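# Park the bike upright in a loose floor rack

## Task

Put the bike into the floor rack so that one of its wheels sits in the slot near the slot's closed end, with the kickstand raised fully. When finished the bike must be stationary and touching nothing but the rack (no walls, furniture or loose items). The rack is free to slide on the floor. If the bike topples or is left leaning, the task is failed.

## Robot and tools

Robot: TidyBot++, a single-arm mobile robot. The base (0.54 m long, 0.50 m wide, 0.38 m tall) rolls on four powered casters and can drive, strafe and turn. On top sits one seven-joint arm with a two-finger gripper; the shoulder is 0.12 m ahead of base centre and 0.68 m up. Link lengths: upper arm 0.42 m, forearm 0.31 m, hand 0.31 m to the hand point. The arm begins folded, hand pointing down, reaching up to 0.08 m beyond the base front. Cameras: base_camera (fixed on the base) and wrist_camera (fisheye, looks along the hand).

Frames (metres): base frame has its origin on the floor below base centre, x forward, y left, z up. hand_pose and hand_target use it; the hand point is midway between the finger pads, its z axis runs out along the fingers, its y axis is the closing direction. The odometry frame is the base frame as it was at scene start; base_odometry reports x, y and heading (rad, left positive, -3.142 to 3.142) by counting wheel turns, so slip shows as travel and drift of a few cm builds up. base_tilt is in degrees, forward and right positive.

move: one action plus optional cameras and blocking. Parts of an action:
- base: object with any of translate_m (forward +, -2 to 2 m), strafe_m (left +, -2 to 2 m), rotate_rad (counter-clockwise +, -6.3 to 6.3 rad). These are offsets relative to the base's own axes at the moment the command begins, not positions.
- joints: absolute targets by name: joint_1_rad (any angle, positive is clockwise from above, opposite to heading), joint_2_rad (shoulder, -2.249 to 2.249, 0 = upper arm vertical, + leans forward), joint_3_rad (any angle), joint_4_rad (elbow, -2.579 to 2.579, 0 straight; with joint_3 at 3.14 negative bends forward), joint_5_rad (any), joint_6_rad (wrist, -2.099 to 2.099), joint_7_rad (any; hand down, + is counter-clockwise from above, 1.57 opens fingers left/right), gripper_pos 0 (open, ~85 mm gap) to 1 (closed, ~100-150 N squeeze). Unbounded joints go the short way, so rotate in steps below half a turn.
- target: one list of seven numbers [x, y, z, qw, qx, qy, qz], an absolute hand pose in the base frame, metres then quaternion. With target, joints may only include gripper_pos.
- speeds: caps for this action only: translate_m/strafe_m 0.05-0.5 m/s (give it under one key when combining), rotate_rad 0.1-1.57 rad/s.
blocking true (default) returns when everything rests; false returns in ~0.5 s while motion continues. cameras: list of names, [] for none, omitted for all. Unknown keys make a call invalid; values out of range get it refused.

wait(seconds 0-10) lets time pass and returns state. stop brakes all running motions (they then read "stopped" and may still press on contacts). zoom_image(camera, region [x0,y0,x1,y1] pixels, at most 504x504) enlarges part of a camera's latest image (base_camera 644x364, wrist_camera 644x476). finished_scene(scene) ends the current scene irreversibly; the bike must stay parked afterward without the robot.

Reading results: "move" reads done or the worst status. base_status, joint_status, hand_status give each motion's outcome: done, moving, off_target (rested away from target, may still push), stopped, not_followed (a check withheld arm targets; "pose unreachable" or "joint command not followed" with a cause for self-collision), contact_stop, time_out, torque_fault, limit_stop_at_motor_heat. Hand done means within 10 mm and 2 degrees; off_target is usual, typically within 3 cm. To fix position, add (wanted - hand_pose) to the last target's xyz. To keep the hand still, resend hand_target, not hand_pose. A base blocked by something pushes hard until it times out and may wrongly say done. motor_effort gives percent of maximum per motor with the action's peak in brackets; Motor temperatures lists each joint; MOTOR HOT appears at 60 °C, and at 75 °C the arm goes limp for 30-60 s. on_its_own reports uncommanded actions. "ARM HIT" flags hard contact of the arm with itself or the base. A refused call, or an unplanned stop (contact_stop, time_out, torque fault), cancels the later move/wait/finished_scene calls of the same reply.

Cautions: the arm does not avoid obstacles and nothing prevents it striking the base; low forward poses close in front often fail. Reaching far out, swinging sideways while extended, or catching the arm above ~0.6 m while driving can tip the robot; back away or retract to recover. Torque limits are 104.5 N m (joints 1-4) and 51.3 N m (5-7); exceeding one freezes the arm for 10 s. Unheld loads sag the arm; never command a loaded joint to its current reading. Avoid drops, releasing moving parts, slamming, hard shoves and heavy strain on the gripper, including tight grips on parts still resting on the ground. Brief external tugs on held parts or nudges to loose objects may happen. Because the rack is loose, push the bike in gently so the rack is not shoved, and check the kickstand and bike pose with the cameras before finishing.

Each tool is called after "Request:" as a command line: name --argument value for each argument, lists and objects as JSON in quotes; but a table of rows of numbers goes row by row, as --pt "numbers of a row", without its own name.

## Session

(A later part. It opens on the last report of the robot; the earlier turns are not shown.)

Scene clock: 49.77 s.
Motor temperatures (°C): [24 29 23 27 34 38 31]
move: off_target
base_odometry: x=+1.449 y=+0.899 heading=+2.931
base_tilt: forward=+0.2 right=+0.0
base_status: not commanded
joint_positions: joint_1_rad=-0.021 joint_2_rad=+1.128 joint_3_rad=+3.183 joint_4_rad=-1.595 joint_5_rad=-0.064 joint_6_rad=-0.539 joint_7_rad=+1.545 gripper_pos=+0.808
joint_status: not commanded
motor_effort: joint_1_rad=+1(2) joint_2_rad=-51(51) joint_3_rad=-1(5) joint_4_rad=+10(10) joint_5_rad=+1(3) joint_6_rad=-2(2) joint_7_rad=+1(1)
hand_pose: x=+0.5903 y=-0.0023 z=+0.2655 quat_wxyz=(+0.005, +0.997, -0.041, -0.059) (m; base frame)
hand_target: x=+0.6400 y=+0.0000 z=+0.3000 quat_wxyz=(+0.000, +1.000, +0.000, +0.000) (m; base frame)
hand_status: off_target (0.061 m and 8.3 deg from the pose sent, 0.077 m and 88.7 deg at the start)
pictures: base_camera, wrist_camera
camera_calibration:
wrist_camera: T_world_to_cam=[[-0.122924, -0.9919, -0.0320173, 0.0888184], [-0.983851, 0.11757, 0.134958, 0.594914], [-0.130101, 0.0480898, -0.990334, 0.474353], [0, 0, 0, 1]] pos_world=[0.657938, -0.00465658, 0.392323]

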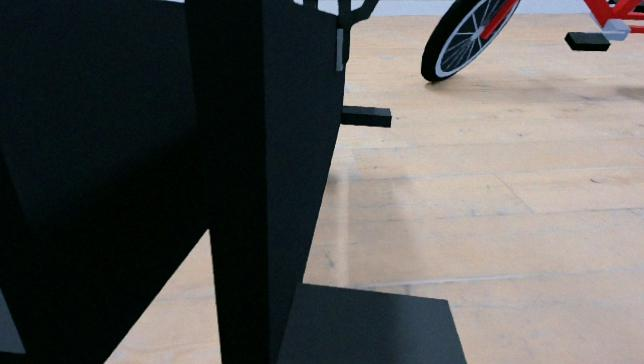

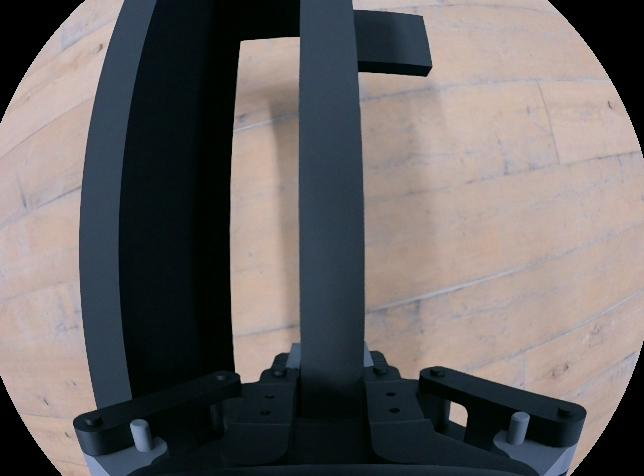

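Request:
move --target '[0.64,0,0.3,0,0.7071,0.7071,0]'

Scene clock: 53.10 s.
Motor temperatures (°C): [24 29 23 27 34 38 31]
move: off_target
base_odometry: x=+1.449 y=+0.899 heading=+2.931
base_tilt: forward=+0.3 right=+0.0
base_status: not commanded
joint_positions: joint_1_rad=+0.162 joint_2_rad=+1.128 joint_3_rad=+2.884 joint_4_rad=-1.583 joint_5_rad=+0.467 joint_6_rad=-0.539 joint_7_rad=+2.697 gripper_pos=+0.808
joint_status: not commanded
motor_effort: joint_1_rad=+1(1) joint_2_rad=-49(50) joint_3_rad=-6(8) joint_4_rad=+9(9) joint_5_rad=+0(2) joint_6_rad=-2(2) joint_7_rad=+1(2)
hand_pose: x=+0.6168 y=-0.0015 z=+0.2777 quat_wxyz=(-0.016, +0.733, +0.680, -0.016) (m; base frame)
hand_target: x=+0.6400 y=+0.0000 z=+0.3000 quat_wxyz=(+0.000, +0.707, +0.707, +0.000) (m; base frame)
hand_status: off_target (0.032 m and 5.0 deg from the pose sent, 0.061 m and 94.9 deg at the start)
pictures: base_camera, wrist_camera
camera_calibration:
wrist_camera: T_world_to_cam=[[0.989122, -0.111745, -0.095657, -0.573682], [-0.110133, -0.993674, 0.0219853, 0.109984], [-0.0975086, -0.0112112, -0.995172, 0.471], [0, 0, 0, 1]] pos_world=[0.625481, 0.0504627, 0.411431]

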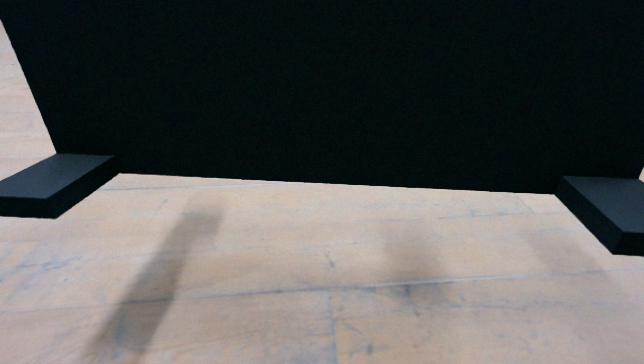

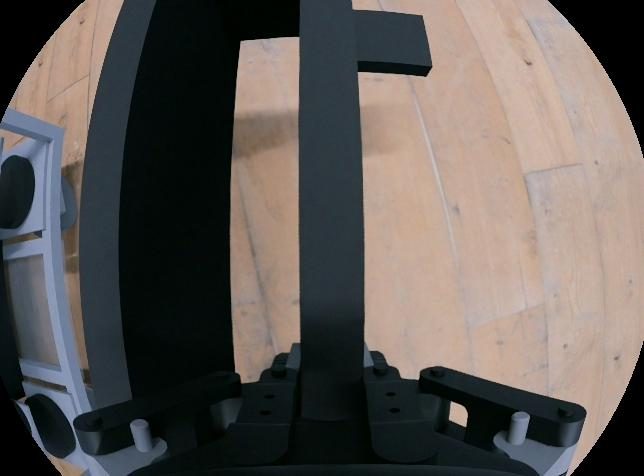

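Request:
move --base '{"translate_m":0.76,"strafe_m":0.24}' --cameras '["wrist_camera"]'

Request:
move --target '[0.66,0,0.15,0.0,0.682,0.731,0.0]'

Scene clock: 56.40 s.
Motor temperatures (°C): [24 29 23 27 34 38 31]
move: done
base_odometry: x=+0.655 y=+0.824 heading=+2.931
base_tilt: forward=+0.3 right=+0.0
base_status: done
joint_positions: joint_1_rad=+0.168 joint_2_rad=+1.128 joint_3_rad=+2.881 joint_4_rad=-1.571 joint_5_rad=+0.470 joint_6_rad=-0.539 joint_7_rad=+2.700 gripper_pos=+0.808
joint_status: not commanded
motor_effort: joint_1_rad=+1(2) joint_2_rad=-49(51) joint_3_rad=-7(8) joint_4_rad=+9(11) joint_5_rad=+0(1) joint_6_rad=-1(3) joint_7_rad=+1(1)
hand_pose: x=+0.6238 y=-0.0036 z=+0.2793 quat_wxyz=(-0.012, +0.734, +0.679, -0.011) (m; base frame)
hand_target: x=+0.6400 y=+0.0000 z=+0.3000 quat_wxyz=(+0.000, +0.707, +0.707, +0.000) (m; base frame)
hand_status: not commanded
pictures: wrist_camera
camera_calibration:
wrist_camera: T_world_to_cam=[[0.990035, -0.113093, -0.0839031, -0.584513], [-0.111872, -0.993538, 0.0191387, 0.110493], [-0.0855254, -0.00956166, -0.99629, 0.466095], [0, 0, 0, 1]] pos_world=[0.630912, 0.0481307, 0.413209]

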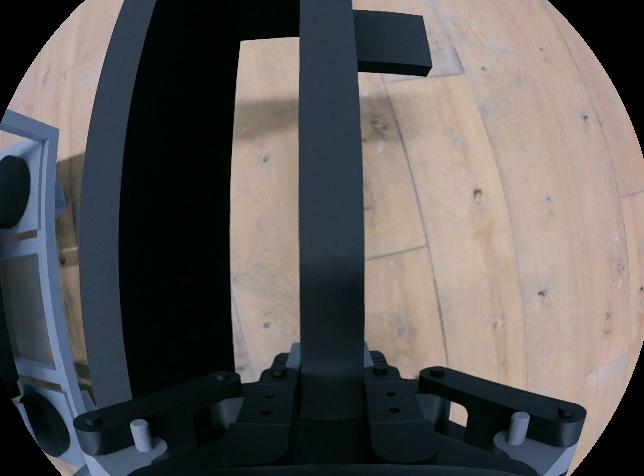

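Scene clock: 58.07 s.
Motor temperatures (°C): [24 29 23 27 34 38 31]
move: off_target
base_odometry: x=+0.655 y=+0.824 heading=+2.931
base_tilt: forward=+0.3 right=+0.0
base_status: not commanded
joint_positions: joint_1_rad=+0.161 joint_2_rad=+1.460 joint_3_rad=+2.881 joint_4_rad=-1.326 joint_5_rad=+0.550 joint_6_rad=-0.513 joint_7_rad=+2.742 gripper_pos=+0.809
joint_status: not commanded
motor_effort: joint_1_rad=+1(1) joint_2_rad=-51(54) joint_3_rad=-7(8) joint_4_rad=+6(10) joint_5_rad=+0(1) joint_6_rad=-3(4) joint_7_rad=+1(1)
hand_pose: x=+0.6242 y=-0.0030 z=+0.1369 quat_wxyz=(-0.033, +0.713, +0.700, -0.027) (m; base frame)
hand_target: x=+0.6600 y=+0.0000 z=+0.1500 quat_wxyz=(+0.000, +0.682, +0.731, +0.000) (m; base frame)
hand_status: off_target (0.038 m and 7.0 deg from the pose sent, 0.134 m and 8.6 deg at the start)
pictures: base_camera, wrist_camera
camera_calibration:
wrist_camera: T_world_to_cam=[[0.989263, -0.053677, -0.135934, -0.589045], [-0.0524533, -0.998544, 0.0125707, 0.0777422], [-0.136411, -0.00530549, -0.990638, 0.355345], [0, 0, 0, 1]] pos_world=[0.635271, 0.0478962, 0.27097]

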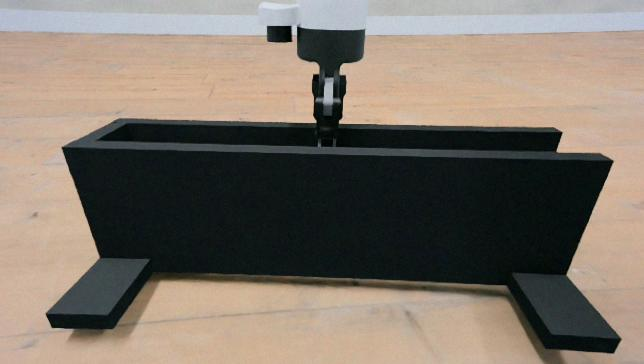

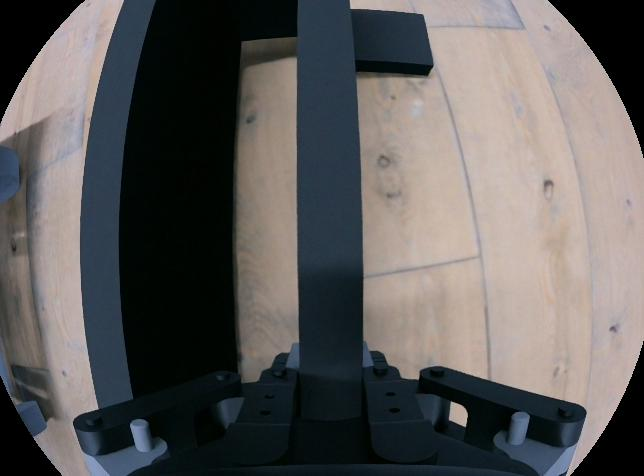

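Request:
move --target '[0.66,0,0.12,0.0,0.69,0.724,0.0]' --cameras '["base_camera"]'

Request:
move --joints '{"gripper_pos":0.4}' --cameras '["base_camera","wrist_camera"]'

Scene clock: 59.07 s.
Motor temperatures (°C): [24 29 23 27 34 38 31]
move: off_target
base_odometry: x=+0.655 y=+0.824 heading=+2.931
base_tilt: forward=+0.3 right=+0.0
base_status: not commanded
joint_positions: joint_1_rad=+0.153 joint_2_rad=+1.485 joint_3_rad=+2.881 joint_4_rad=-1.270 joint_5_rad=+0.550 joint_6_rad=-0.498 joint_7_rad=+2.742 gripper_pos=+0.809
joint_status: not commanded
motor_effort: joint_1_rad=+0(1) joint_2_rad=-44(51) joint_3_rad=-6(7) joint_4_rad=+7(9) joint_5_rad=+0(1) joint_6_rad=-1(3) joint_7_rad=+0(1)
hand_pose: x=+0.6477 y=-0.0005 z=+0.1289 quat_wxyz=(-0.019, +0.715, +0.698, -0.011) (m; base frame)
hand_target: x=+0.6600 y=+0.0000 z=+0.1200 quat_wxyz=(+0.000, +0.690, +0.724, +0.000) (m; base frame)
hand_status: off_target (0.015 m and 4.8 deg from the pose sent, 0.040 m and 6.2 deg at the start)
pictures: base_camera

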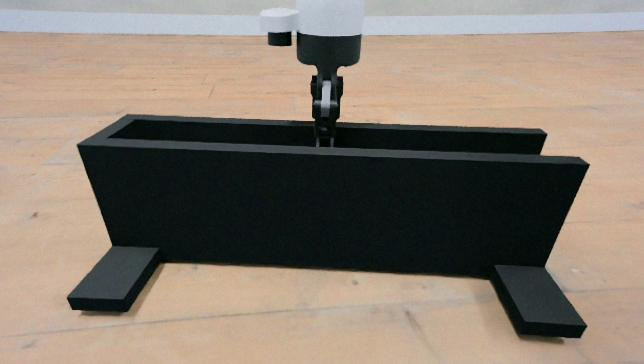

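Scene clock: 59.90 s.
Motor temperatures (°C): [24 29 23 27 34 38 31]
move: done
base_odometry: x=+0.655 y=+0.824 heading=+2.931
base_tilt: forward=+0.3 right=+0.0
base_status: not commanded
joint_positions: joint_1_rad=+0.152 joint_2_rad=+1.485 joint_3_rad=+2.881 joint_4_rad=-1.270 joint_5_rad=+0.550 joint_6_rad=-0.498 joint_7_rad=+2.742 gripper_pos=+0.400
joint_status: all done
motor_effort: joint_1_rad=+1(1) joint_2_rad=-43(44) joint_3_rad=-5(6) joint_4_rad=+7(8) joint_5_rad=+1(1) joint_6_rad=+0(2) joint_7_rad=+1(1)
hand_pose: x=+0.6477 y=+0.0000 z=+0.1289 quat_wxyz=(-0.019, +0.715, +0.699, -0.011) (m; base frame)
hand_target: x=+0.6600 y=+0.0000 z=+0.1200 quat_wxyz=(+0.000, +0.690, +0.724, +0.000) (m; base frame)
hand_status: not commanded
pictures: base_camera, wrist_camera
camera_calibration:
wrist_camera: T_world_to_cam=[[0.993845, -0.0589269, -0.093805, -0.621629], [-0.0584323, -0.998259, 0.00801361, 0.0865026], [-0.0941139, -0.00248305, -0.995558, 0.323832], [0, 0, 0, 1]] pos_world=[0.653335, 0.0505254, 0.263389]

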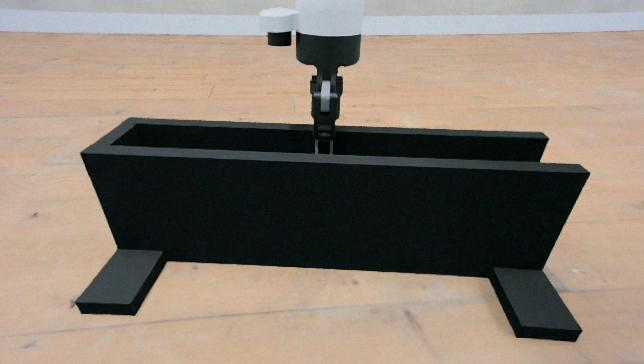

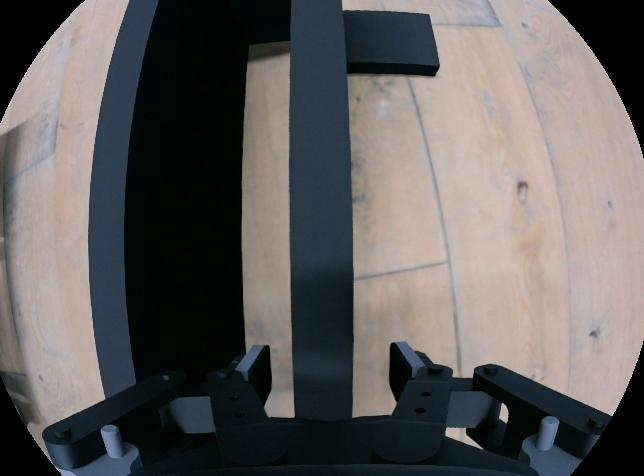

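Request:
move --target '[0.66,0,0.35,0.0,0.69,0.724,0.0]' --cameras '[]'

Request:
move --joints '{"joint_1_rad":0.75,"joint_2_rad":-0.75,"joint_3_rad":3.14,"joint_4_rad":-2.2,"joint_5_rad":0,"joint_6_rad":-1.1,"joint_7_rad":1.57,"gripper_pos":0}'

Scene clock: 61.77 s.
Motor temperatures (°C): [24 30 23 27 34 38 31]
move: off_target
base_odometry: x=+0.655 y=+0.824 heading=+2.931
base_tilt: forward=+0.2 right=+0.0
base_status: not commanded
joint_positions: joint_1_rad=+0.167 joint_2_rad=+1.027 joint_3_rad=+2.847 joint_4_rad=-1.482 joint_5_rad=+0.487 joint_6_rad=-0.625 joint_7_rad=+2.818 gripper_pos=+0.400
joint_status: not commanded
motor_effort: joint_1_rad=+1(1) joint_2_rad=-41(48) joint_3_rad=-5(6) joint_4_rad=+11(11) joint_5_rad=+1(2) joint_6_rad=+0(1) joint_7_rad=+1(1)
hand_pose: x=+0.6890 y=-0.0078 z=+0.3506 quat_wxyz=(+0.039, +0.689, +0.723, +0.018) (m; base frame)
hand_target: x=+0.6600 y=+0.0000 z=+0.3500 quat_wxyz=(+0.000, +0.690, +0.724, +0.000) (m; base frame)
hand_status: off_target (0.030 m and 4.9 deg from the pose sent, 0.221 m and 4.8 deg at the start)
pictures: none
No camera images: "cameras" was empty.

Scene clock: 65.00 s.
Motor temperatures (°C): [24 30 23 27 34 38 31]
move: done
base_odometry: x=+0.655 y=+0.824 heading=+2.931
base_tilt: forward=+0.2 right=+0.0
base_status: not commanded
joint_positions: joint_1_rad=+0.732 joint_2_rad=-0.734 joint_3_rad=+3.111 joint_4_rad=-2.183 joint_5_rad=+0.050 joint_6_rad=-1.037 joint_7_rad=+1.611 gripper_pos=+0.000
joint_status: all done
motor_effort: joint_1_rad=+1(2) joint_2_rad=+6(44) joint_3_rad=+1(6) joint_4_rad=+20(21) joint_5_rad=+2(3) joint_6_rad=+5(6) joint_7_rad=+1(2)
hand_pose: x=+0.2794 y=-0.1506 z=+0.7861 quat_wxyz=(+0.150, +0.896, -0.303, +0.287) (m; base frame)
hand_target: x=+0.2656 y=-0.1343 z=+0.7692 quat_wxyz=(+0.107, +0.890, -0.350, +0.271) (m; base frame)
hand_status: not commanded
pictures: base_camera, wrist_camera
camera_calibration:
wrist_camera: T_world_to_cam=[[-0.629844, -0.776074, 0.0317066, 0.0442497], [-0.636302, 0.492137, -0.594071, 0.768591], [0.44544, -0.394347, -0.803787, 0.582532], [0, 0, 0, 1]] pos_world=[0.257444, -0.114191, 0.923427]

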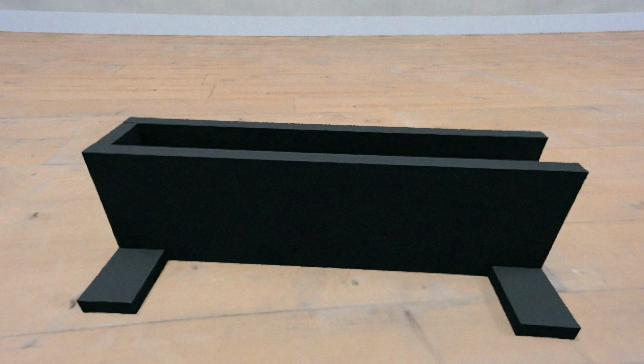

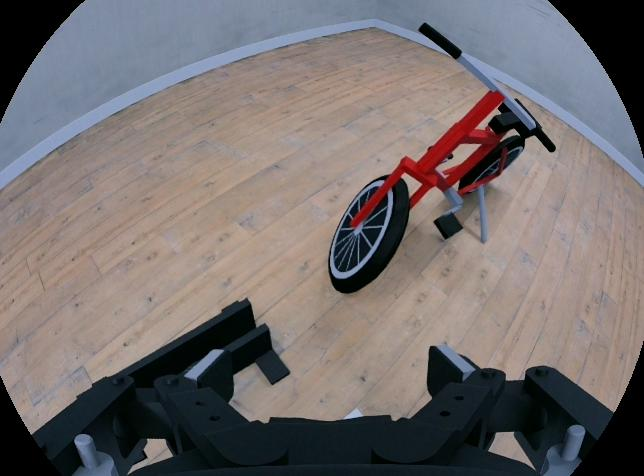

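Request:
zoom_image --camera "wrist_camera" --region '[180, 270, 420, 400]'

Request:
zoom_image --camera "wrist_camera" --region '[400, 80, 580, 260]'

Scaled by 2.100.

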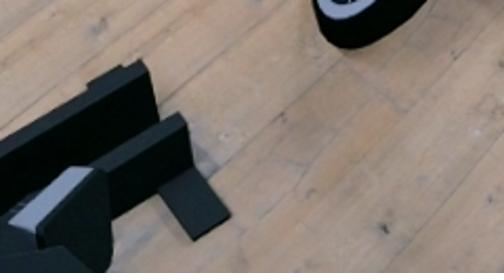

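Scaled by 2.800.

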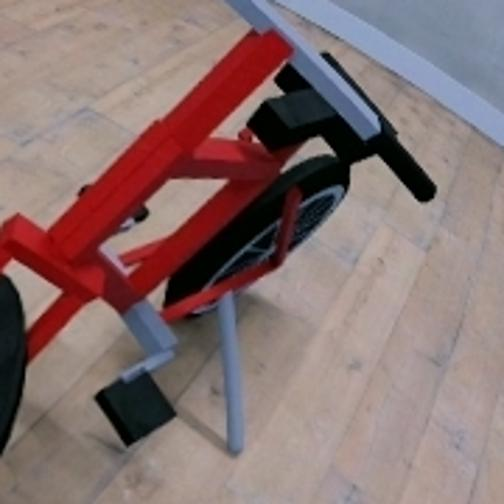

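Request:
move --target '[0.66,0,0.3,0.0,0.69,0.724,0.0]' --joints '{"gripper_pos":0.4}'

Scene clock: 69.13 s.
Motor temperatures (°C): [24 30 23 27 34 38 31]
move: off_target
base_odometry: x=+0.655 y=+0.824 heading=+2.931
base_tilt: forward=+0.3 right=+0.0
base_status: not commanded
joint_positions: joint_1_rad=+0.192 joint_2_rad=+1.104 joint_3_rad=+2.862 joint_4_rad=-1.494 joint_5_rad=+0.442 joint_6_rad=-0.684 joint_7_rad=+2.776 gripper_pos=+0.400
joint_status: all done
motor_effort: joint_1_rad=+1(2) joint_2_rad=-40(43) joint_3_rad=-5(5) joint_4_rad=+9(21) joint_5_rad=+1(2) joint_6_rad=-1(6) joint_7_rad=+1(1)
hand_pose: x=+0.6339 y=-0.0221 z=+0.3057 quat_wxyz=(-0.018, +0.727, +0.686, -0.034) (m; base frame)
hand_target: x=+0.6600 y=+0.0000 z=+0.3000 quat_wxyz=(+0.000, +0.690, +0.724, +0.000) (m; base frame)
hand_status: off_target (0.035 m and 7.5 deg from the pose sent, 0.635 m and 132.9 deg at the start)
pictures: base_camera, wrist_camera
camera_calibration:
wrist_camera: T_world_to_cam=[[0.987712, -0.0970216, -0.122527, -0.580741], [-0.0920722, -0.994715, 0.0454438, 0.072213], [-0.126288, -0.0336041, -0.991424, 0.516898], [0, 0, 0, 1]] pos_world=[0.645531, 0.0328569, 0.438027]

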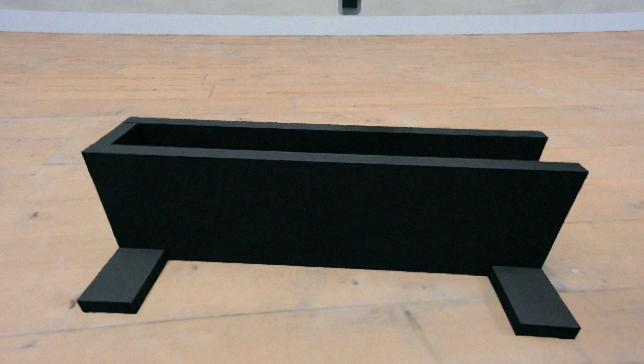

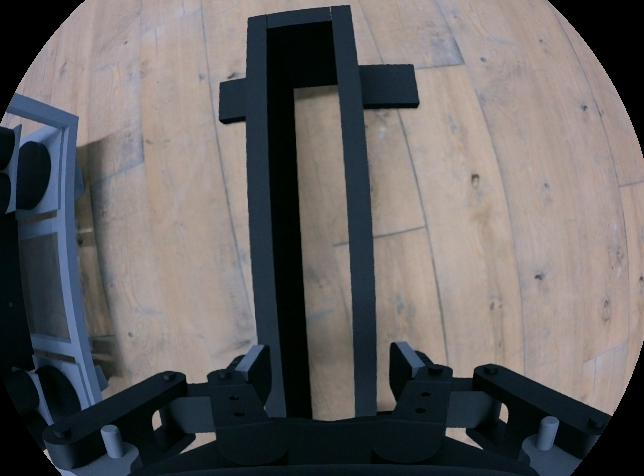

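Request:
move --target '[0.68,0.01,0.21,0.0,0.685,0.729,0.0]'

Scene clock: 70.73 s.
Motor temperatures (°C): [24 30 23 27 34 38 31]
move: off_target
base_odometry: x=+0.655 y=+0.824 heading=+2.931
base_tilt: forward=+0.2 right=+0.0
base_status: not commanded
joint_positions: joint_1_rad=+0.147 joint_2_rad=+1.317 joint_3_rad=+2.862 joint_4_rad=-1.329 joint_5_rad=+0.468 joint_6_rad=-0.634 joint_7_rad=+2.782 gripper_pos=+0.400
joint_status: not commanded
motor_effort: joint_1_rad=+1(2) joint_2_rad=-44(47) joint_3_rad=-5(6) joint_4_rad=+8(10) joint_5_rad=+0(2) joint_6_rad=-1(1) joint_7_rad=+1(1)
hand_pose: x=+0.6556 y=+0.0048 z=+0.2151 quat_wxyz=(-0.027, +0.716, +0.697, -0.024) (m; base frame)
hand_target: x=+0.6800 y=+0.0100 z=+0.2100 quat_wxyz=(+0.000, +0.685, +0.729, +0.000) (m; base frame)
hand_status: off_target (0.025 m and 6.6 deg from the pose sent, 0.111 m and 8.2 deg at the start)
pictures: base_camera, wrist_camera
camera_calibration:
wrist_camera: T_world_to_cam=[[0.990291, -0.0640808, -0.123359, -0.612342], [-0.0623615, -0.997896, 0.0177528, 0.0915163], [-0.124237, -0.00988755, -0.992203, 0.429451], [0, 0, 0, 1]] pos_world=[0.665457, 0.0563306, 0.34894]

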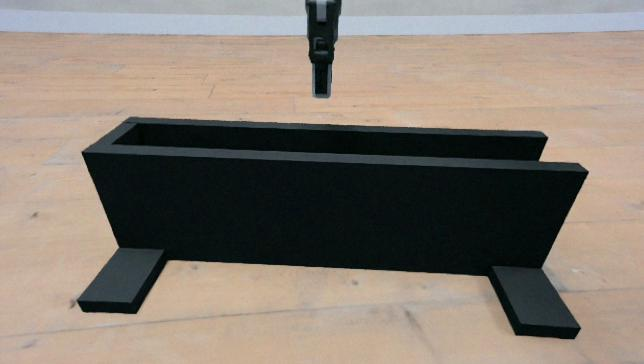

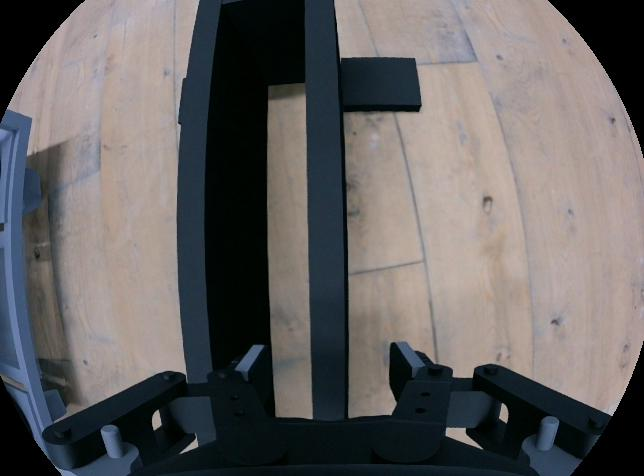

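Request:
move --target '[0.672,0.0,0.12,0.0,0.69,0.724,0.0]' --cameras '["wrist_camera"]'

Request:
move --joints '{"gripper_pos":0.95}' --cameras '["wrist_camera"]'

Request:
move --target '[0.672,0.0,0.19,0.0,0.69,0.724,0.0]'

Scene clock: 72.37 s.
Motor temperatures (°C): [24 30 23 27 34 38 31]
move: off_target
base_odometry: x=+0.655 y=+0.824 heading=+2.931
base_tilt: forward=+0.3 right=+0.0
base_status: not commanded
joint_positions: joint_1_rad=+0.145 joint_2_rad=+1.428 joint_3_rad=+2.863 joint_4_rad=-1.226 joint_5_rad=+0.499 joint_6_rad=-0.576 joint_7_rad=+2.782 gripper_pos=+0.400
joint_status: not commanded
motor_effort: joint_1_rad=+2(2) joint_2_rad=-30(44) joint_3_rad=-2(6) joint_4_rad=+10(14) joint_5_rad=+3(5) joint_6_rad=+7(13) joint_7_rad=+1(1)
hand_pose: x=+0.6794 y=+0.0050 z=+0.1676 quat_wxyz=(-0.013, +0.717, +0.697, -0.003) (m; base frame)
hand_target: x=+0.6720 y=+0.0000 z=+0.1200 quat_wxyz=(+0.000, +0.690, +0.724, +0.000) (m; base frame)
hand_status: off_target (0.048 m and 4.6 deg from the pose sent, 0.097 m and 6.0 deg at the start)
pictures: wrist_camera
camera_calibration:
wrist_camera: T_world_to_cam=[[0.995176, -0.0642397, -0.0741518, -0.653353], [-0.0640643, -0.997934, 0.00474482, 0.0973557], [-0.0743035, 0.0000285561, -0.997236, 0.352193], [0, 0, 0, 1]] pos_world=[0.682607, 0.0551734, 0.30231]

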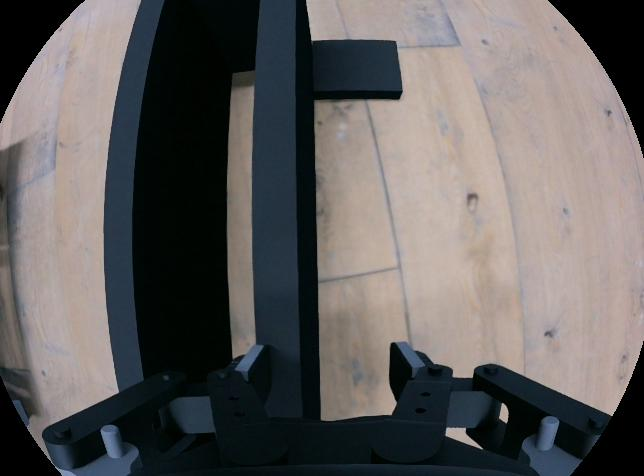

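Scene clock: 73.20 s.
Motor temperatures (°C): [24 30 23 27 34 38 31]
move: done
base_odometry: x=+0.655 y=+0.824 heading=+2.931
base_tilt: forward=+0.3 right=+0.0
base_status: not commanded
joint_positions: joint_1_rad=+0.144 joint_2_rad=+1.421 joint_3_rad=+2.863 joint_4_rad=-1.220 joint_5_rad=+0.501 joint_6_rad=-0.571 joint_7_rad=+2.782 gripper_pos=+0.949
joint_status: all done
motor_effort: joint_1_rad=+1(2) joint_2_rad=-27(30) joint_3_rad=-2(3) joint_4_rad=+9(13) joint_5_rad=+2(5) joint_6_rad=+6(11) joint_7_rad=+1(1)
hand_pose: x=+0.6880 y=+0.0041 z=+0.1722 quat_wxyz=(-0.007, +0.717, +0.697, +0.003) (m; base frame)
hand_target: x=+0.6720 y=+0.0000 z=+0.1200 quat_wxyz=(+0.000, +0.690, +0.724, +0.000) (m; base frame)
hand_status: not commanded
pictures: wrist_camera
camera_calibration:
wrist_camera: T_world_to_cam=[[0.996347, -0.0641771, -0.0563441, -0.665452], [-0.0640218, -0.997938, 0.00455848, 0.0970502], [-0.0565205, -0.000934571, -0.998401, 0.345406], [0, 0, 0, 1]] pos_world=[0.688756, 0.0544661, 0.306917]

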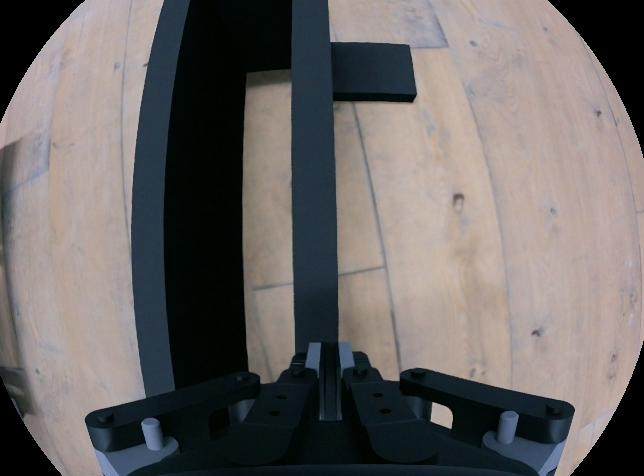

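Scene clock: 74.53 s.
Motor temperatures (°C): [24 30 23 27 34 38 31]
move: off_target
base_odometry: x=+0.655 y=+0.824 heading=+2.931
base_tilt: forward=+0.2 right=+0.0
base_status: not commanded
joint_positions: joint_1_rad=+0.145 joint_2_rad=+1.372 joint_3_rad=+2.864 joint_4_rad=-1.316 joint_5_rad=+0.505 joint_6_rad=-0.557 joint_7_rad=+2.782 gripper_pos=+0.950
joint_status: not commanded
motor_effort: joint_1_rad=+1(2) joint_2_rad=-43(45) joint_3_rad=-5(6) joint_4_rad=+7(10) joint_5_rad=+0(3) joint_6_rad=+0(6) joint_7_rad=+1(1)
hand_pose: x=+0.6614 y=+0.0093 z=+0.1860 quat_wxyz=(-0.018, +0.707, +0.707, -0.007) (m; base frame)
hand_target: x=+0.6720 y=+0.0000 z=+0.1900 quat_wxyz=(+0.000, +0.690, +0.724, +0.000) (m; base frame)
hand_status: off_target (0.015 m and 3.5 deg from the pose sent, 0.024 m and 4.4 deg at the start)
pictures: base_camera, wrist_camera
camera_calibration:
wrist_camera: T_world_to_cam=[[0.995628, -0.0349216, -0.0866299, -0.63207], [-0.0347675, -0.99939, 0.00328748, 0.0813444], [-0.0866919, -0.000261208, -0.996235, 0.377183], [0, 0, 0, 1]] pos_world=[0.664833, 0.0593204, 0.320739]

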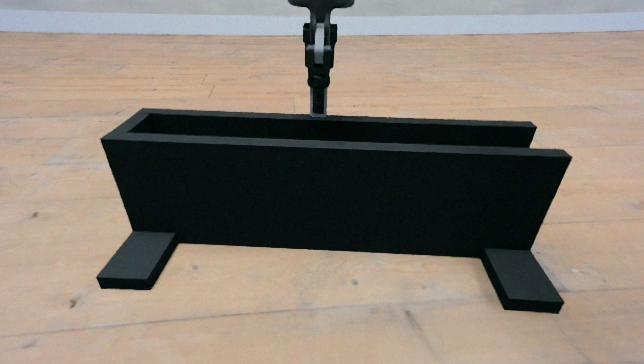

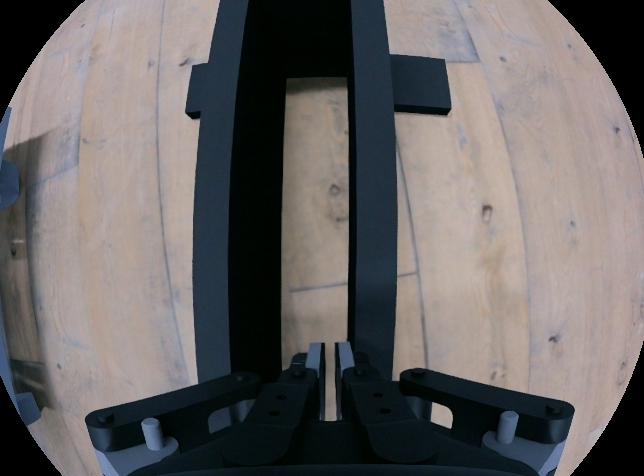

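Request:
move --target '[0.705,0.0,0.21,0.0,0.69,0.724,0.0]' --joints '{"gripper_pos":0.3}' --cameras '["wrist_camera"]'

Scene clock: 75.67 s.
Motor temperatures (°C): [24 30 23 27 34 38 31]
move: off_target
base_odometry: x=+0.655 y=+0.824 heading=+2.931
base_tilt: forward=+0.3 right=+0.0
base_status: not commanded
joint_positions: joint_1_rad=+0.145 joint_2_rad=+1.361 joint_3_rad=+2.864 joint_4_rad=-1.209 joint_5_rad=+0.494 joint_6_rad=-0.582 joint_7_rad=+2.852 gripper_pos=+0.300
joint_status: all done
motor_effort: joint_1_rad=+1(1) joint_2_rad=-45(46) joint_3_rad=-5(6) joint_4_rad=+10(10) joint_5_rad=+1(2) joint_6_rad=+0(1) joint_7_rad=+1(1)
hand_pose: x=+0.7194 y=-0.0022 z=+0.2085 quat_wxyz=(+0.018, +0.695, +0.719, +0.019) (m; base frame)
hand_target: x=+0.7050 y=+0.0000 z=+0.2100 quat_wxyz=(+0.000, +0.690, +0.724, +0.000) (m; base frame)
hand_status: off_target (0.015 m and 3.1 deg from the pose sent, 0.051 m and 3.5 deg at the start)
pictures: wrist_camera
camera_calibration:
wrist_camera: T_world_to_cam=[[0.999992, -0.00346183, 0.00193771, -0.709762], [-0.00349146, -0.999874, 0.0155009, 0.0468014], [0.0018838, -0.0155075, -0.999878, 0.341601], [0, 0, 0, 1]] pos_world=[0.709277, 0.0496358, 0.342209]

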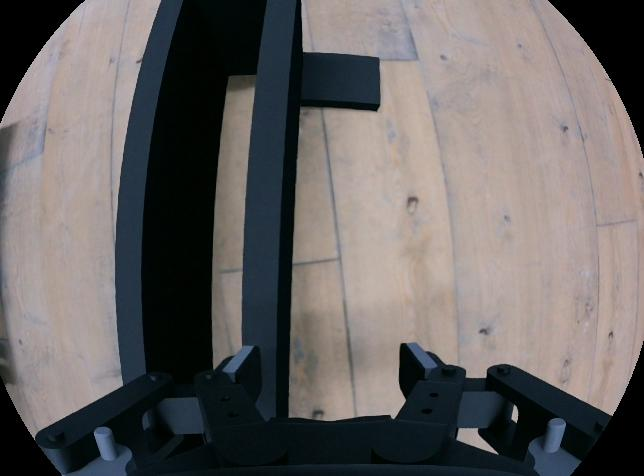

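Request:
move --target '[0.667,0.0,0.2,0.0,0.69,0.724,0.0]' --joints '{"gripper_pos":0.3}' --cameras '["wrist_camera"]'

Scene clock: 77.07 s.
Motor temperatures (°C): [24 30 23 27 34 38 31]
move: off_target
base_odometry: x=+0.655 y=+0.824 heading=+2.931
base_tilt: forward=+0.3 right=+0.0
base_status: not commanded
joint_positions: joint_1_rad=+0.145 joint_2_rad=+1.344 joint_3_rad=+2.864 joint_4_rad=-1.350 joint_5_rad=+0.507 joint_6_rad=-0.575 joint_7_rad=+2.823 gripper_pos=+0.300
joint_status: all done
motor_effort: joint_1_rad=+1(1) joint_2_rad=-43(46) joint_3_rad=-5(6) joint_4_rad=+7(10) joint_5_rad=+1(2) joint_6_rad=-1(1) joint_7_rad=+1(1)
hand_pose: x=+0.6504 y=+0.0079 z=+0.1969 quat_wxyz=(-0.023, +0.688, +0.725, -0.017) (m; base frame)
hand_target: x=+0.6670 y=+0.0000 z=+0.2000 quat_wxyz=(+0.000, +0.690, +0.724, +0.000) (m; base frame)
hand_status: off_target (0.019 m and 3.3 deg from the pose sent, 0.053 m and 3.1 deg at the start)
pictures: wrist_camera
camera_calibration:
wrist_camera: T_world_to_cam=[[0.994118, 0.0169381, -0.106969, -0.615655], [0.018115, -0.999785, 0.0100403, 0.0437831], [-0.106776, -0.011919, -0.994212, 0.399874], [0, 0, 0, 1]] pos_world=[0.653937, 0.0589679, 0.331264]

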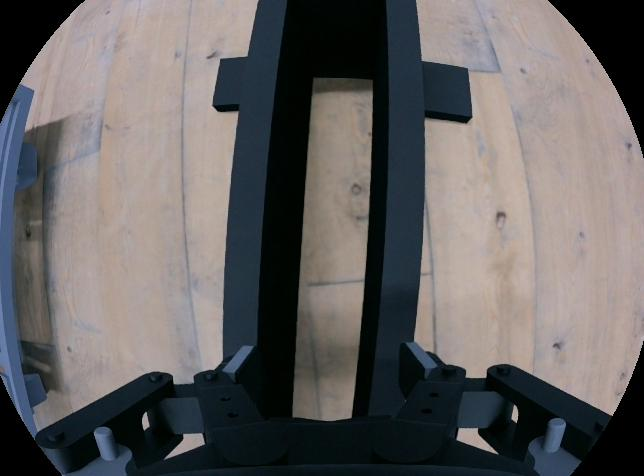

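Request:
move --target '[0.685,0.0,0.18,0.0,0.69,0.724,0.0]' --joints '{"gripper_pos":0.3}' --cameras '["wrist_camera"]'

Scene clock: 78.23 s.
Motor temperatures (°C): [24 30 23 27 34 38 31]
move: off_target
base_odometry: x=+0.655 y=+0.824 heading=+2.931
base_tilt: forward=+0.2 right=+0.0
base_status: not commanded
joint_positions: joint_1_rad=+0.145 joint_2_rad=+1.369 joint_3_rad=+2.864 joint_4_rad=-1.260 joint_5_rad=+0.507 joint_6_rad=-0.575 joint_7_rad=+2.824 gripper_pos=+0.300
joint_status: all done
motor_effort: joint_1_rad=+1(1) joint_2_rad=-45(45) joint_3_rad=-6(6) joint_4_rad=+9(9) joint_5_rad=+1(2) joint_6_rad=+0(1) joint_7_rad=+1(1)
hand_pose: x=+0.6897 y=+0.0020 z=+0.1955 quat_wxyz=(+0.000, +0.696, +0.718, +0.003) (m; base frame)
hand_target: x=+0.6850 y=+0.0000 z=+0.1800 quat_wxyz=(+0.000, +0.690, +0.724, +0.000) (m; base frame)
hand_status: off_target (0.016 m and 1.1 deg from the pose sent, 0.039 m and 3.3 deg at the start)
pictures: wrist_camera
camera_calibration:
wrist_camera: T_world_to_cam=[[0.99892, -0.00693112, -0.045936, -0.669889], [-0.00629077, -0.999881, 0.0140702, 0.0532232], [-0.0460281, -0.013766, -0.998845, 0.361549], [0, 0, 0, 1]] pos_world=[0.686142, 0.0535509, 0.329611]

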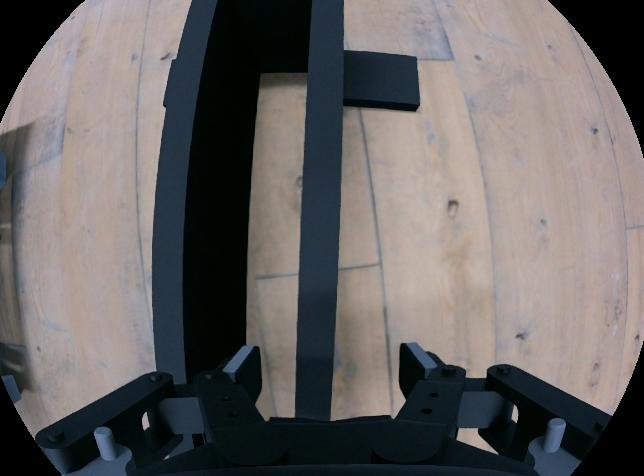

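Request:
move --target '[0.68,0.0,0.145,0.0,0.69,0.724,0.0]' --cameras '["wrist_camera"]'

Scene clock: 79.40 s.
Motor temperatures (°C): [24 30 23 27 34 38 31]
move: off_target
base_odometry: x=+0.655 y=+0.824 heading=+2.931
base_tilt: forward=+0.3 right=+0.0
base_status: not commanded
joint_positions: joint_1_rad=+0.144 joint_2_rad=+1.452 joint_3_rad=+2.864 joint_4_rad=-1.226 joint_5_rad=+0.507 joint_6_rad=-0.571 joint_7_rad=+2.824 gripper_pos=+0.300
joint_status: not commanded
motor_effort: joint_1_rad=+1(1) joint_2_rad=-44(47) joint_3_rad=-5(6) joint_4_rad=+7(9) joint_5_rad=+1(1) joint_6_rad=+0(1) joint_7_rad=+1(1)
hand_pose: x=+0.6688 y=+0.0052 z=+0.1540 quat_wxyz=(-0.019, +0.700, +0.714, -0.009) (m; base frame)
hand_target: x=+0.6800 y=+0.0000 z=+0.1450 quat_wxyz=(+0.000, +0.690, +0.724, +0.000) (m; base frame)
hand_status: off_target (0.015 m and 2.9 deg from the pose sent, 0.051 m and 1.1 deg at the start)
pictures: wrist_camera
camera_calibration:
wrist_camera: T_world_to_cam=[[0.995707, -0.0156055, -0.0912353, -0.641789], [-0.0152629, -0.999874, 0.00445194, 0.0643791], [-0.0912933, -0.00304032, -0.995819, 0.348998], [0, 0, 0, 1]] pos_world=[0.671877, 0.0554165, 0.288699]

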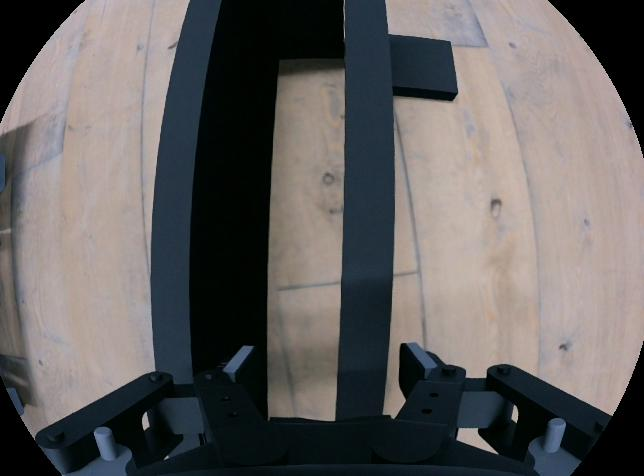

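Request:
move --target '[0.685,0.0,0.12,0.0,0.69,0.724,0.0]' --cameras '["wrist_camera"]'

Request:
move --joints '{"gripper_pos":0.95}' --cameras '["wrist_camera"]'

Request:
move --target '[0.685,0.0,0.185,0.0,0.69,0.724,0.0]'

Scene clock: 80.40 s.
Motor temperatures (°C): [24 30 23 27 34 38 31]
move: off_target
base_odometry: x=+0.655 y=+0.824 heading=+2.931
base_tilt: forward=+0.2 right=+0.0
base_status: not commanded
joint_positions: joint_1_rad=+0.144 joint_2_rad=+1.506 joint_3_rad=+2.864 joint_4_rad=-1.154 joint_5_rad=+0.507 joint_6_rad=-0.571 joint_7_rad=+2.824 gripper_pos=+0.300
joint_status: not commanded
motor_effort: joint_1_rad=+1(1) joint_2_rad=-45(46) joint_3_rad=-5(6) joint_4_rad=+8(9) joint_5_rad=+1(2) joint_6_rad=+0(1) joint_7_rad=+1(1)
hand_pose: x=+0.6811 y=+0.0019 z=+0.1335 quat_wxyz=(-0.014, +0.707, +0.707, -0.004) (m; base frame)
hand_target: x=+0.6850 y=+0.0000 z=+0.1200 quat_wxyz=(+0.000, +0.690, +0.724, +0.000) (m; base frame)
hand_status: off_target (0.014 m and 3.2 deg from the pose sent, 0.038 m and 2.9 deg at the start)
pictures: wrist_camera
camera_calibration:
wrist_camera: T_world_to_cam=[[0.996481, -0.0350257, -0.0761441, -0.658424], [-0.0347869, -0.999385, 0.00446039, 0.0746932], [-0.0762535, -0.00179587, -0.997087, 0.3196], [0, 0, 0, 1]] pos_world=[0.683077, 0.0521595, 0.268201]

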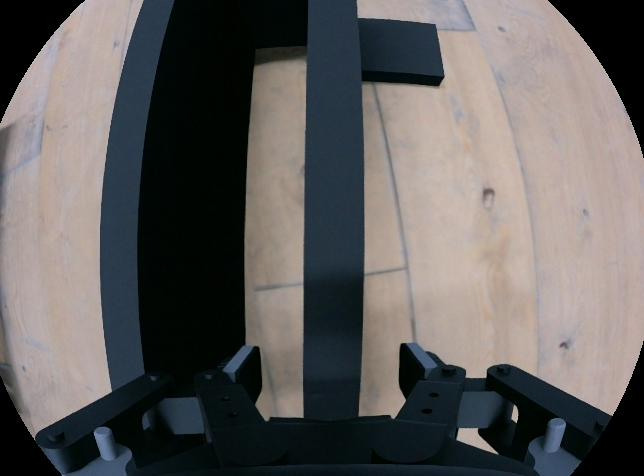

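Scene clock: 81.30 s.
Motor temperatures (°C): [24 30 23 27 34 38 31]
move: off_target
base_odometry: x=+0.655 y=+0.824 heading=+2.931
base_tilt: forward=+0.3 right=+0.0
base_status: not commanded
joint_positions: joint_1_rad=+0.144 joint_2_rad=+1.506 joint_3_rad=+2.864 joint_4_rad=-1.153 joint_5_rad=+0.507 joint_6_rad=-0.570 joint_7_rad=+2.824 gripper_pos=+0.809
joint_status: gripper_pos off_target (ended at +0.809, target +0.950)
motor_effort: joint_1_rad=+0(1) joint_2_rad=-42(45) joint_3_rad=-5(6) joint_4_rad=+7(8) joint_5_rad=+1(3) joint_6_rad=-1(2) joint_7_rad=+2(2)
hand_pose: x=+0.6821 y=+0.0018 z=+0.1338 quat_wxyz=(-0.013, +0.707, +0.707, -0.003) (m; base frame)
hand_target: x=+0.6850 y=+0.0000 z=+0.1200 quat_wxyz=(+0.000, +0.690, +0.724, +0.000) (m; base frame)
hand_status: not commanded
pictures: wrist_camera
camera_calibration:
wrist_camera: T_world_to_cam=[[0.996615, -0.0353653, -0.0742198, -0.659728], [-0.0351371, -0.999373, 0.00437752, 0.0748864], [-0.074328, -0.00175483, -0.997232, 0.318651], [0, 0, 0, 1]] pos_world=[0.683811, 0.0520672, 0.268477]

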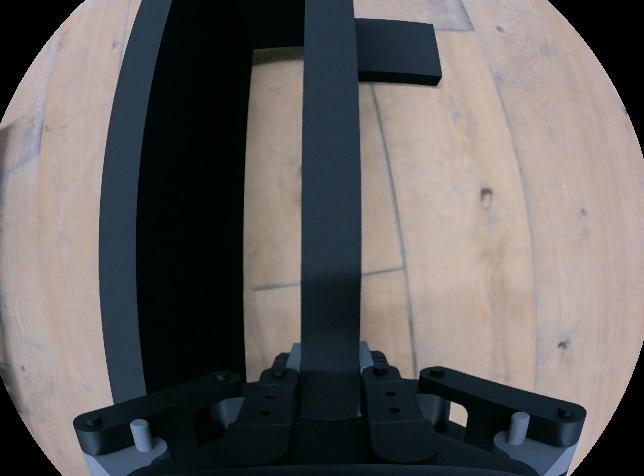

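Scene clock: 82.70 s.
Motor temperatures (°C): [24 30 23 27 34 38 31]
move: off_target
base_odometry: x=+0.655 y=+0.824 heading=+2.931
base_tilt: forward=+0.2 right=+0.0
base_status: not commanded
joint_positions: joint_1_rad=+0.144 joint_2_rad=+1.449 joint_3_rad=+2.864 joint_4_rad=-1.263 joint_5_rad=+0.507 joint_6_rad=-0.566 joint_7_rad=+2.824 gripper_pos=+0.809
joint_status: not commanded
motor_effort: joint_1_rad=+1(2) joint_2_rad=-54(55) joint_3_rad=-7(8) joint_4_rad=+8(10) joint_5_rad=+0(2) joint_6_rad=-3(5) joint_7_rad=+1(2)
hand_pose: x=+0.6505 y=+0.0091 z=+0.1516 quat_wxyz=(-0.031, +0.696, +0.717, -0.017) (m; base frame)
hand_target: x=+0.6850 y=+0.0000 z=+0.1850 quat_wxyz=(+0.000, +0.690, +0.724, +0.000) (m; base frame)
hand_status: off_target (0.049 m and 4.2 deg from the pose sent, 0.051 m and 3.1 deg at the start)
pictures: base_camera, wrist_camera
camera_calibration:
wrist_camera: T_world_to_cam=[[0.992898, -0.00494667, -0.118862, -0.617819], [-0.00502059, -0.999987, -0.000322482, 0.0620818], [-0.118859, 0.000916948, -0.992911, 0.36243], [0, 0, 0, 1]] pos_world=[0.656821, 0.0586925, 0.286446]

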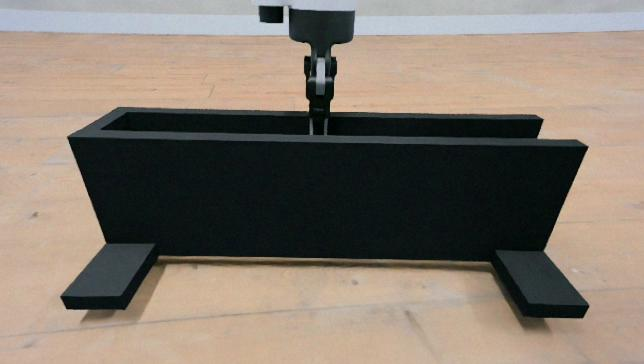

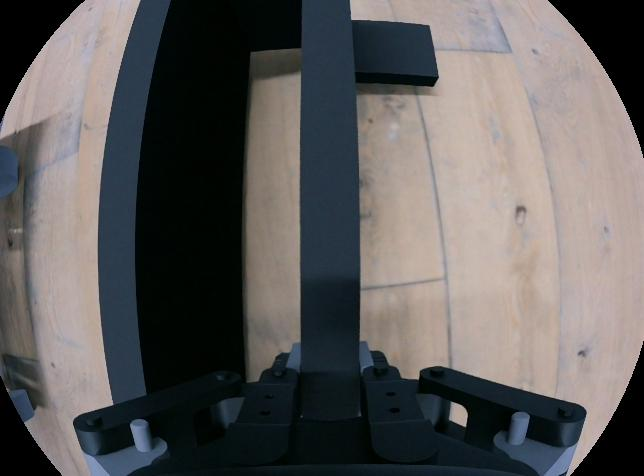

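Request:
move --target '[0.685,0.0,0.23,0.0,0.69,0.724,0.0]' --cameras '[]'

Request:
move --base '{"translate_m":-0.105,"strafe_m":-0.03,"rotate_rad":0.04}'

Request:
move --target '[0.695,0.0,0.13,0.0,0.69,0.724,0.0]'

Scene clock: 84.17 s.
Motor temperatures (°C): [24 30 23 27 34 38 31]
move: off_target
base_odometry: x=+0.655 y=+0.824 heading=+2.931
base_tilt: forward=+0.3 right=+0.0
base_status: not commanded
joint_positions: joint_1_rad=+0.145 joint_2_rad=+1.341 joint_3_rad=+2.864 joint_4_rad=-1.319 joint_5_rad=+0.507 joint_6_rad=-0.566 joint_7_rad=+2.824 gripper_pos=+0.809
joint_status: not commanded
motor_effort: joint_1_rad=+1(1) joint_2_rad=-54(57) joint_3_rad=-8(8) joint_4_rad=+10(11) joint_5_rad=+0(1) joint_6_rad=-1(3) joint_7_rad=+1(1)
hand_pose: x=+0.6725 y=+0.0061 z=+0.2028 quat_wxyz=(-0.008, +0.691, +0.723, -0.002) (m; base frame)
hand_target: x=+0.6850 y=+0.0000 z=+0.2300 quat_wxyz=(+0.000, +0.690, +0.724, +0.000) (m; base frame)
hand_status: off_target (0.031 m and 1.0 deg from the pose sent, 0.086 m and 4.2 deg at the start)
pictures: none
No camera images: "cameras" was empty.

Scene clock: 85.47 s.
Motor temperatures (°C): [24 30 23 27 34 38 31]
move: done
base_odometry: x=+0.765 y=+0.831 heading=+2.972
base_tilt: forward=+0.2 right=-0.1
base_status: done
joint_positions: joint_1_rad=+0.145 joint_2_rad=+1.341 joint_3_rad=+2.865 joint_4_rad=-1.327 joint_5_rad=+0.507 joint_6_rad=-0.566 joint_7_rad=+2.824 gripper_pos=+0.809
joint_status: not commanded
motor_effort: joint_1_rad=+1(4) joint_2_rad=-54(56) joint_3_rad=-8(10) joint_4_rad=+10(13) joint_5_rad=+1(2) joint_6_rad=-2(3) joint_7_rad=+1(1)
hand_pose: x=+0.6678 y=+0.0062 z=+0.2016 quat_wxyz=(-0.011, +0.690, +0.724, -0.005) (m; base frame)
hand_target: x=+0.6850 y=+0.0000 z=+0.2300 quat_wxyz=(+0.000, +0.690, +0.724, +0.000) (m; base frame)
hand_status: not commanded
pictures: base_camera, wrist_camera
camera_calibration:
wrist_camera: T_world_to_cam=[[0.997241, 0.0106653, -0.0734653, -0.641137], [0.0114553, -0.999881, 0.0103405, 0.0461848], [-0.0733463, -0.0111535, -0.997244, 0.384596], [0, 0, 0, 1]] pos_world=[0.667047, 0.0573068, 0.335957]

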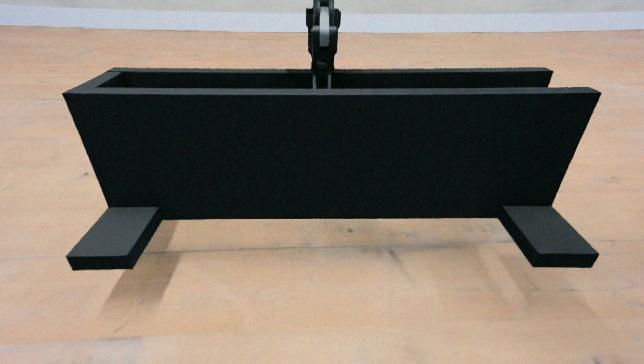

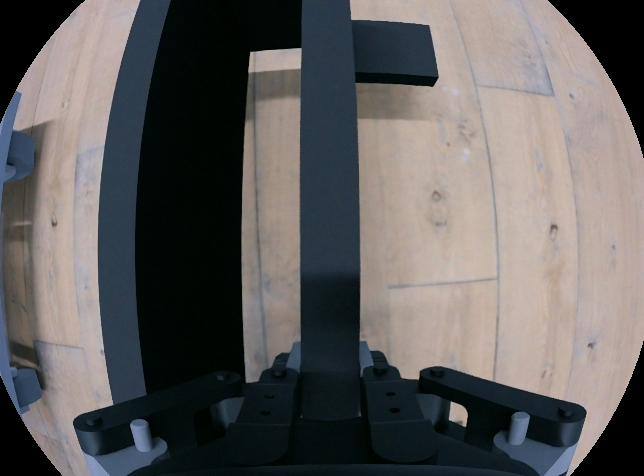

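Scene clock: 86.73 s.
Motor temperatures (°C): [24 30 23 27 34 38 31]
move: done
base_odometry: x=+0.765 y=+0.831 heading=+2.972
base_tilt: forward=+0.3 right=+0.0
base_status: not commanded
joint_positions: joint_1_rad=+0.141 joint_2_rad=+1.509 joint_3_rad=+2.871 joint_4_rad=-1.138 joint_5_rad=+0.507 joint_6_rad=-0.567 joint_7_rad=+2.840 gripper_pos=+0.809
joint_status: not commanded
motor_effort: joint_1_rad=+1(2) joint_2_rad=-45(55) joint_3_rad=-4(8) joint_4_rad=+12(12) joint_5_rad=+2(2) joint_6_rad=+3(3) joint_7_rad=+1(1)
hand_pose: x=+0.6895 y=-0.0010 z=+0.1337 quat_wxyz=(-0.006, +0.701, +0.713, -0.001) (m; base frame)
hand_target: x=+0.6950 y=+0.0000 z=+0.1300 quat_wxyz=(+0.000, +0.690, +0.724, +0.000) (m; base frame)
hand_status: done (0.007 m and 2.0 deg from the pose sent, 0.077 m and 1.4 deg at the start)
pictures: base_camera, wrist_camera
camera_calibration:
wrist_camera: T_world_to_cam=[[0.997973, -0.0205339, -0.060227, -0.670067], [-0.0199528, -0.999749, 0.0102337, 0.0610342], [-0.060422, -0.00901128, -0.998132, 0.309681], [0, 0, 0, 1]] pos_world=[0.688639, 0.0500504, 0.268121]

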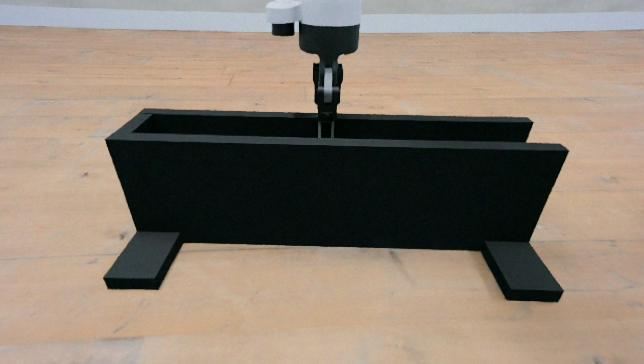

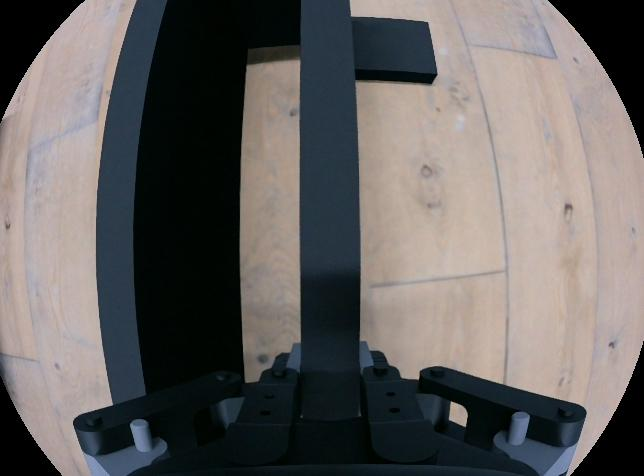

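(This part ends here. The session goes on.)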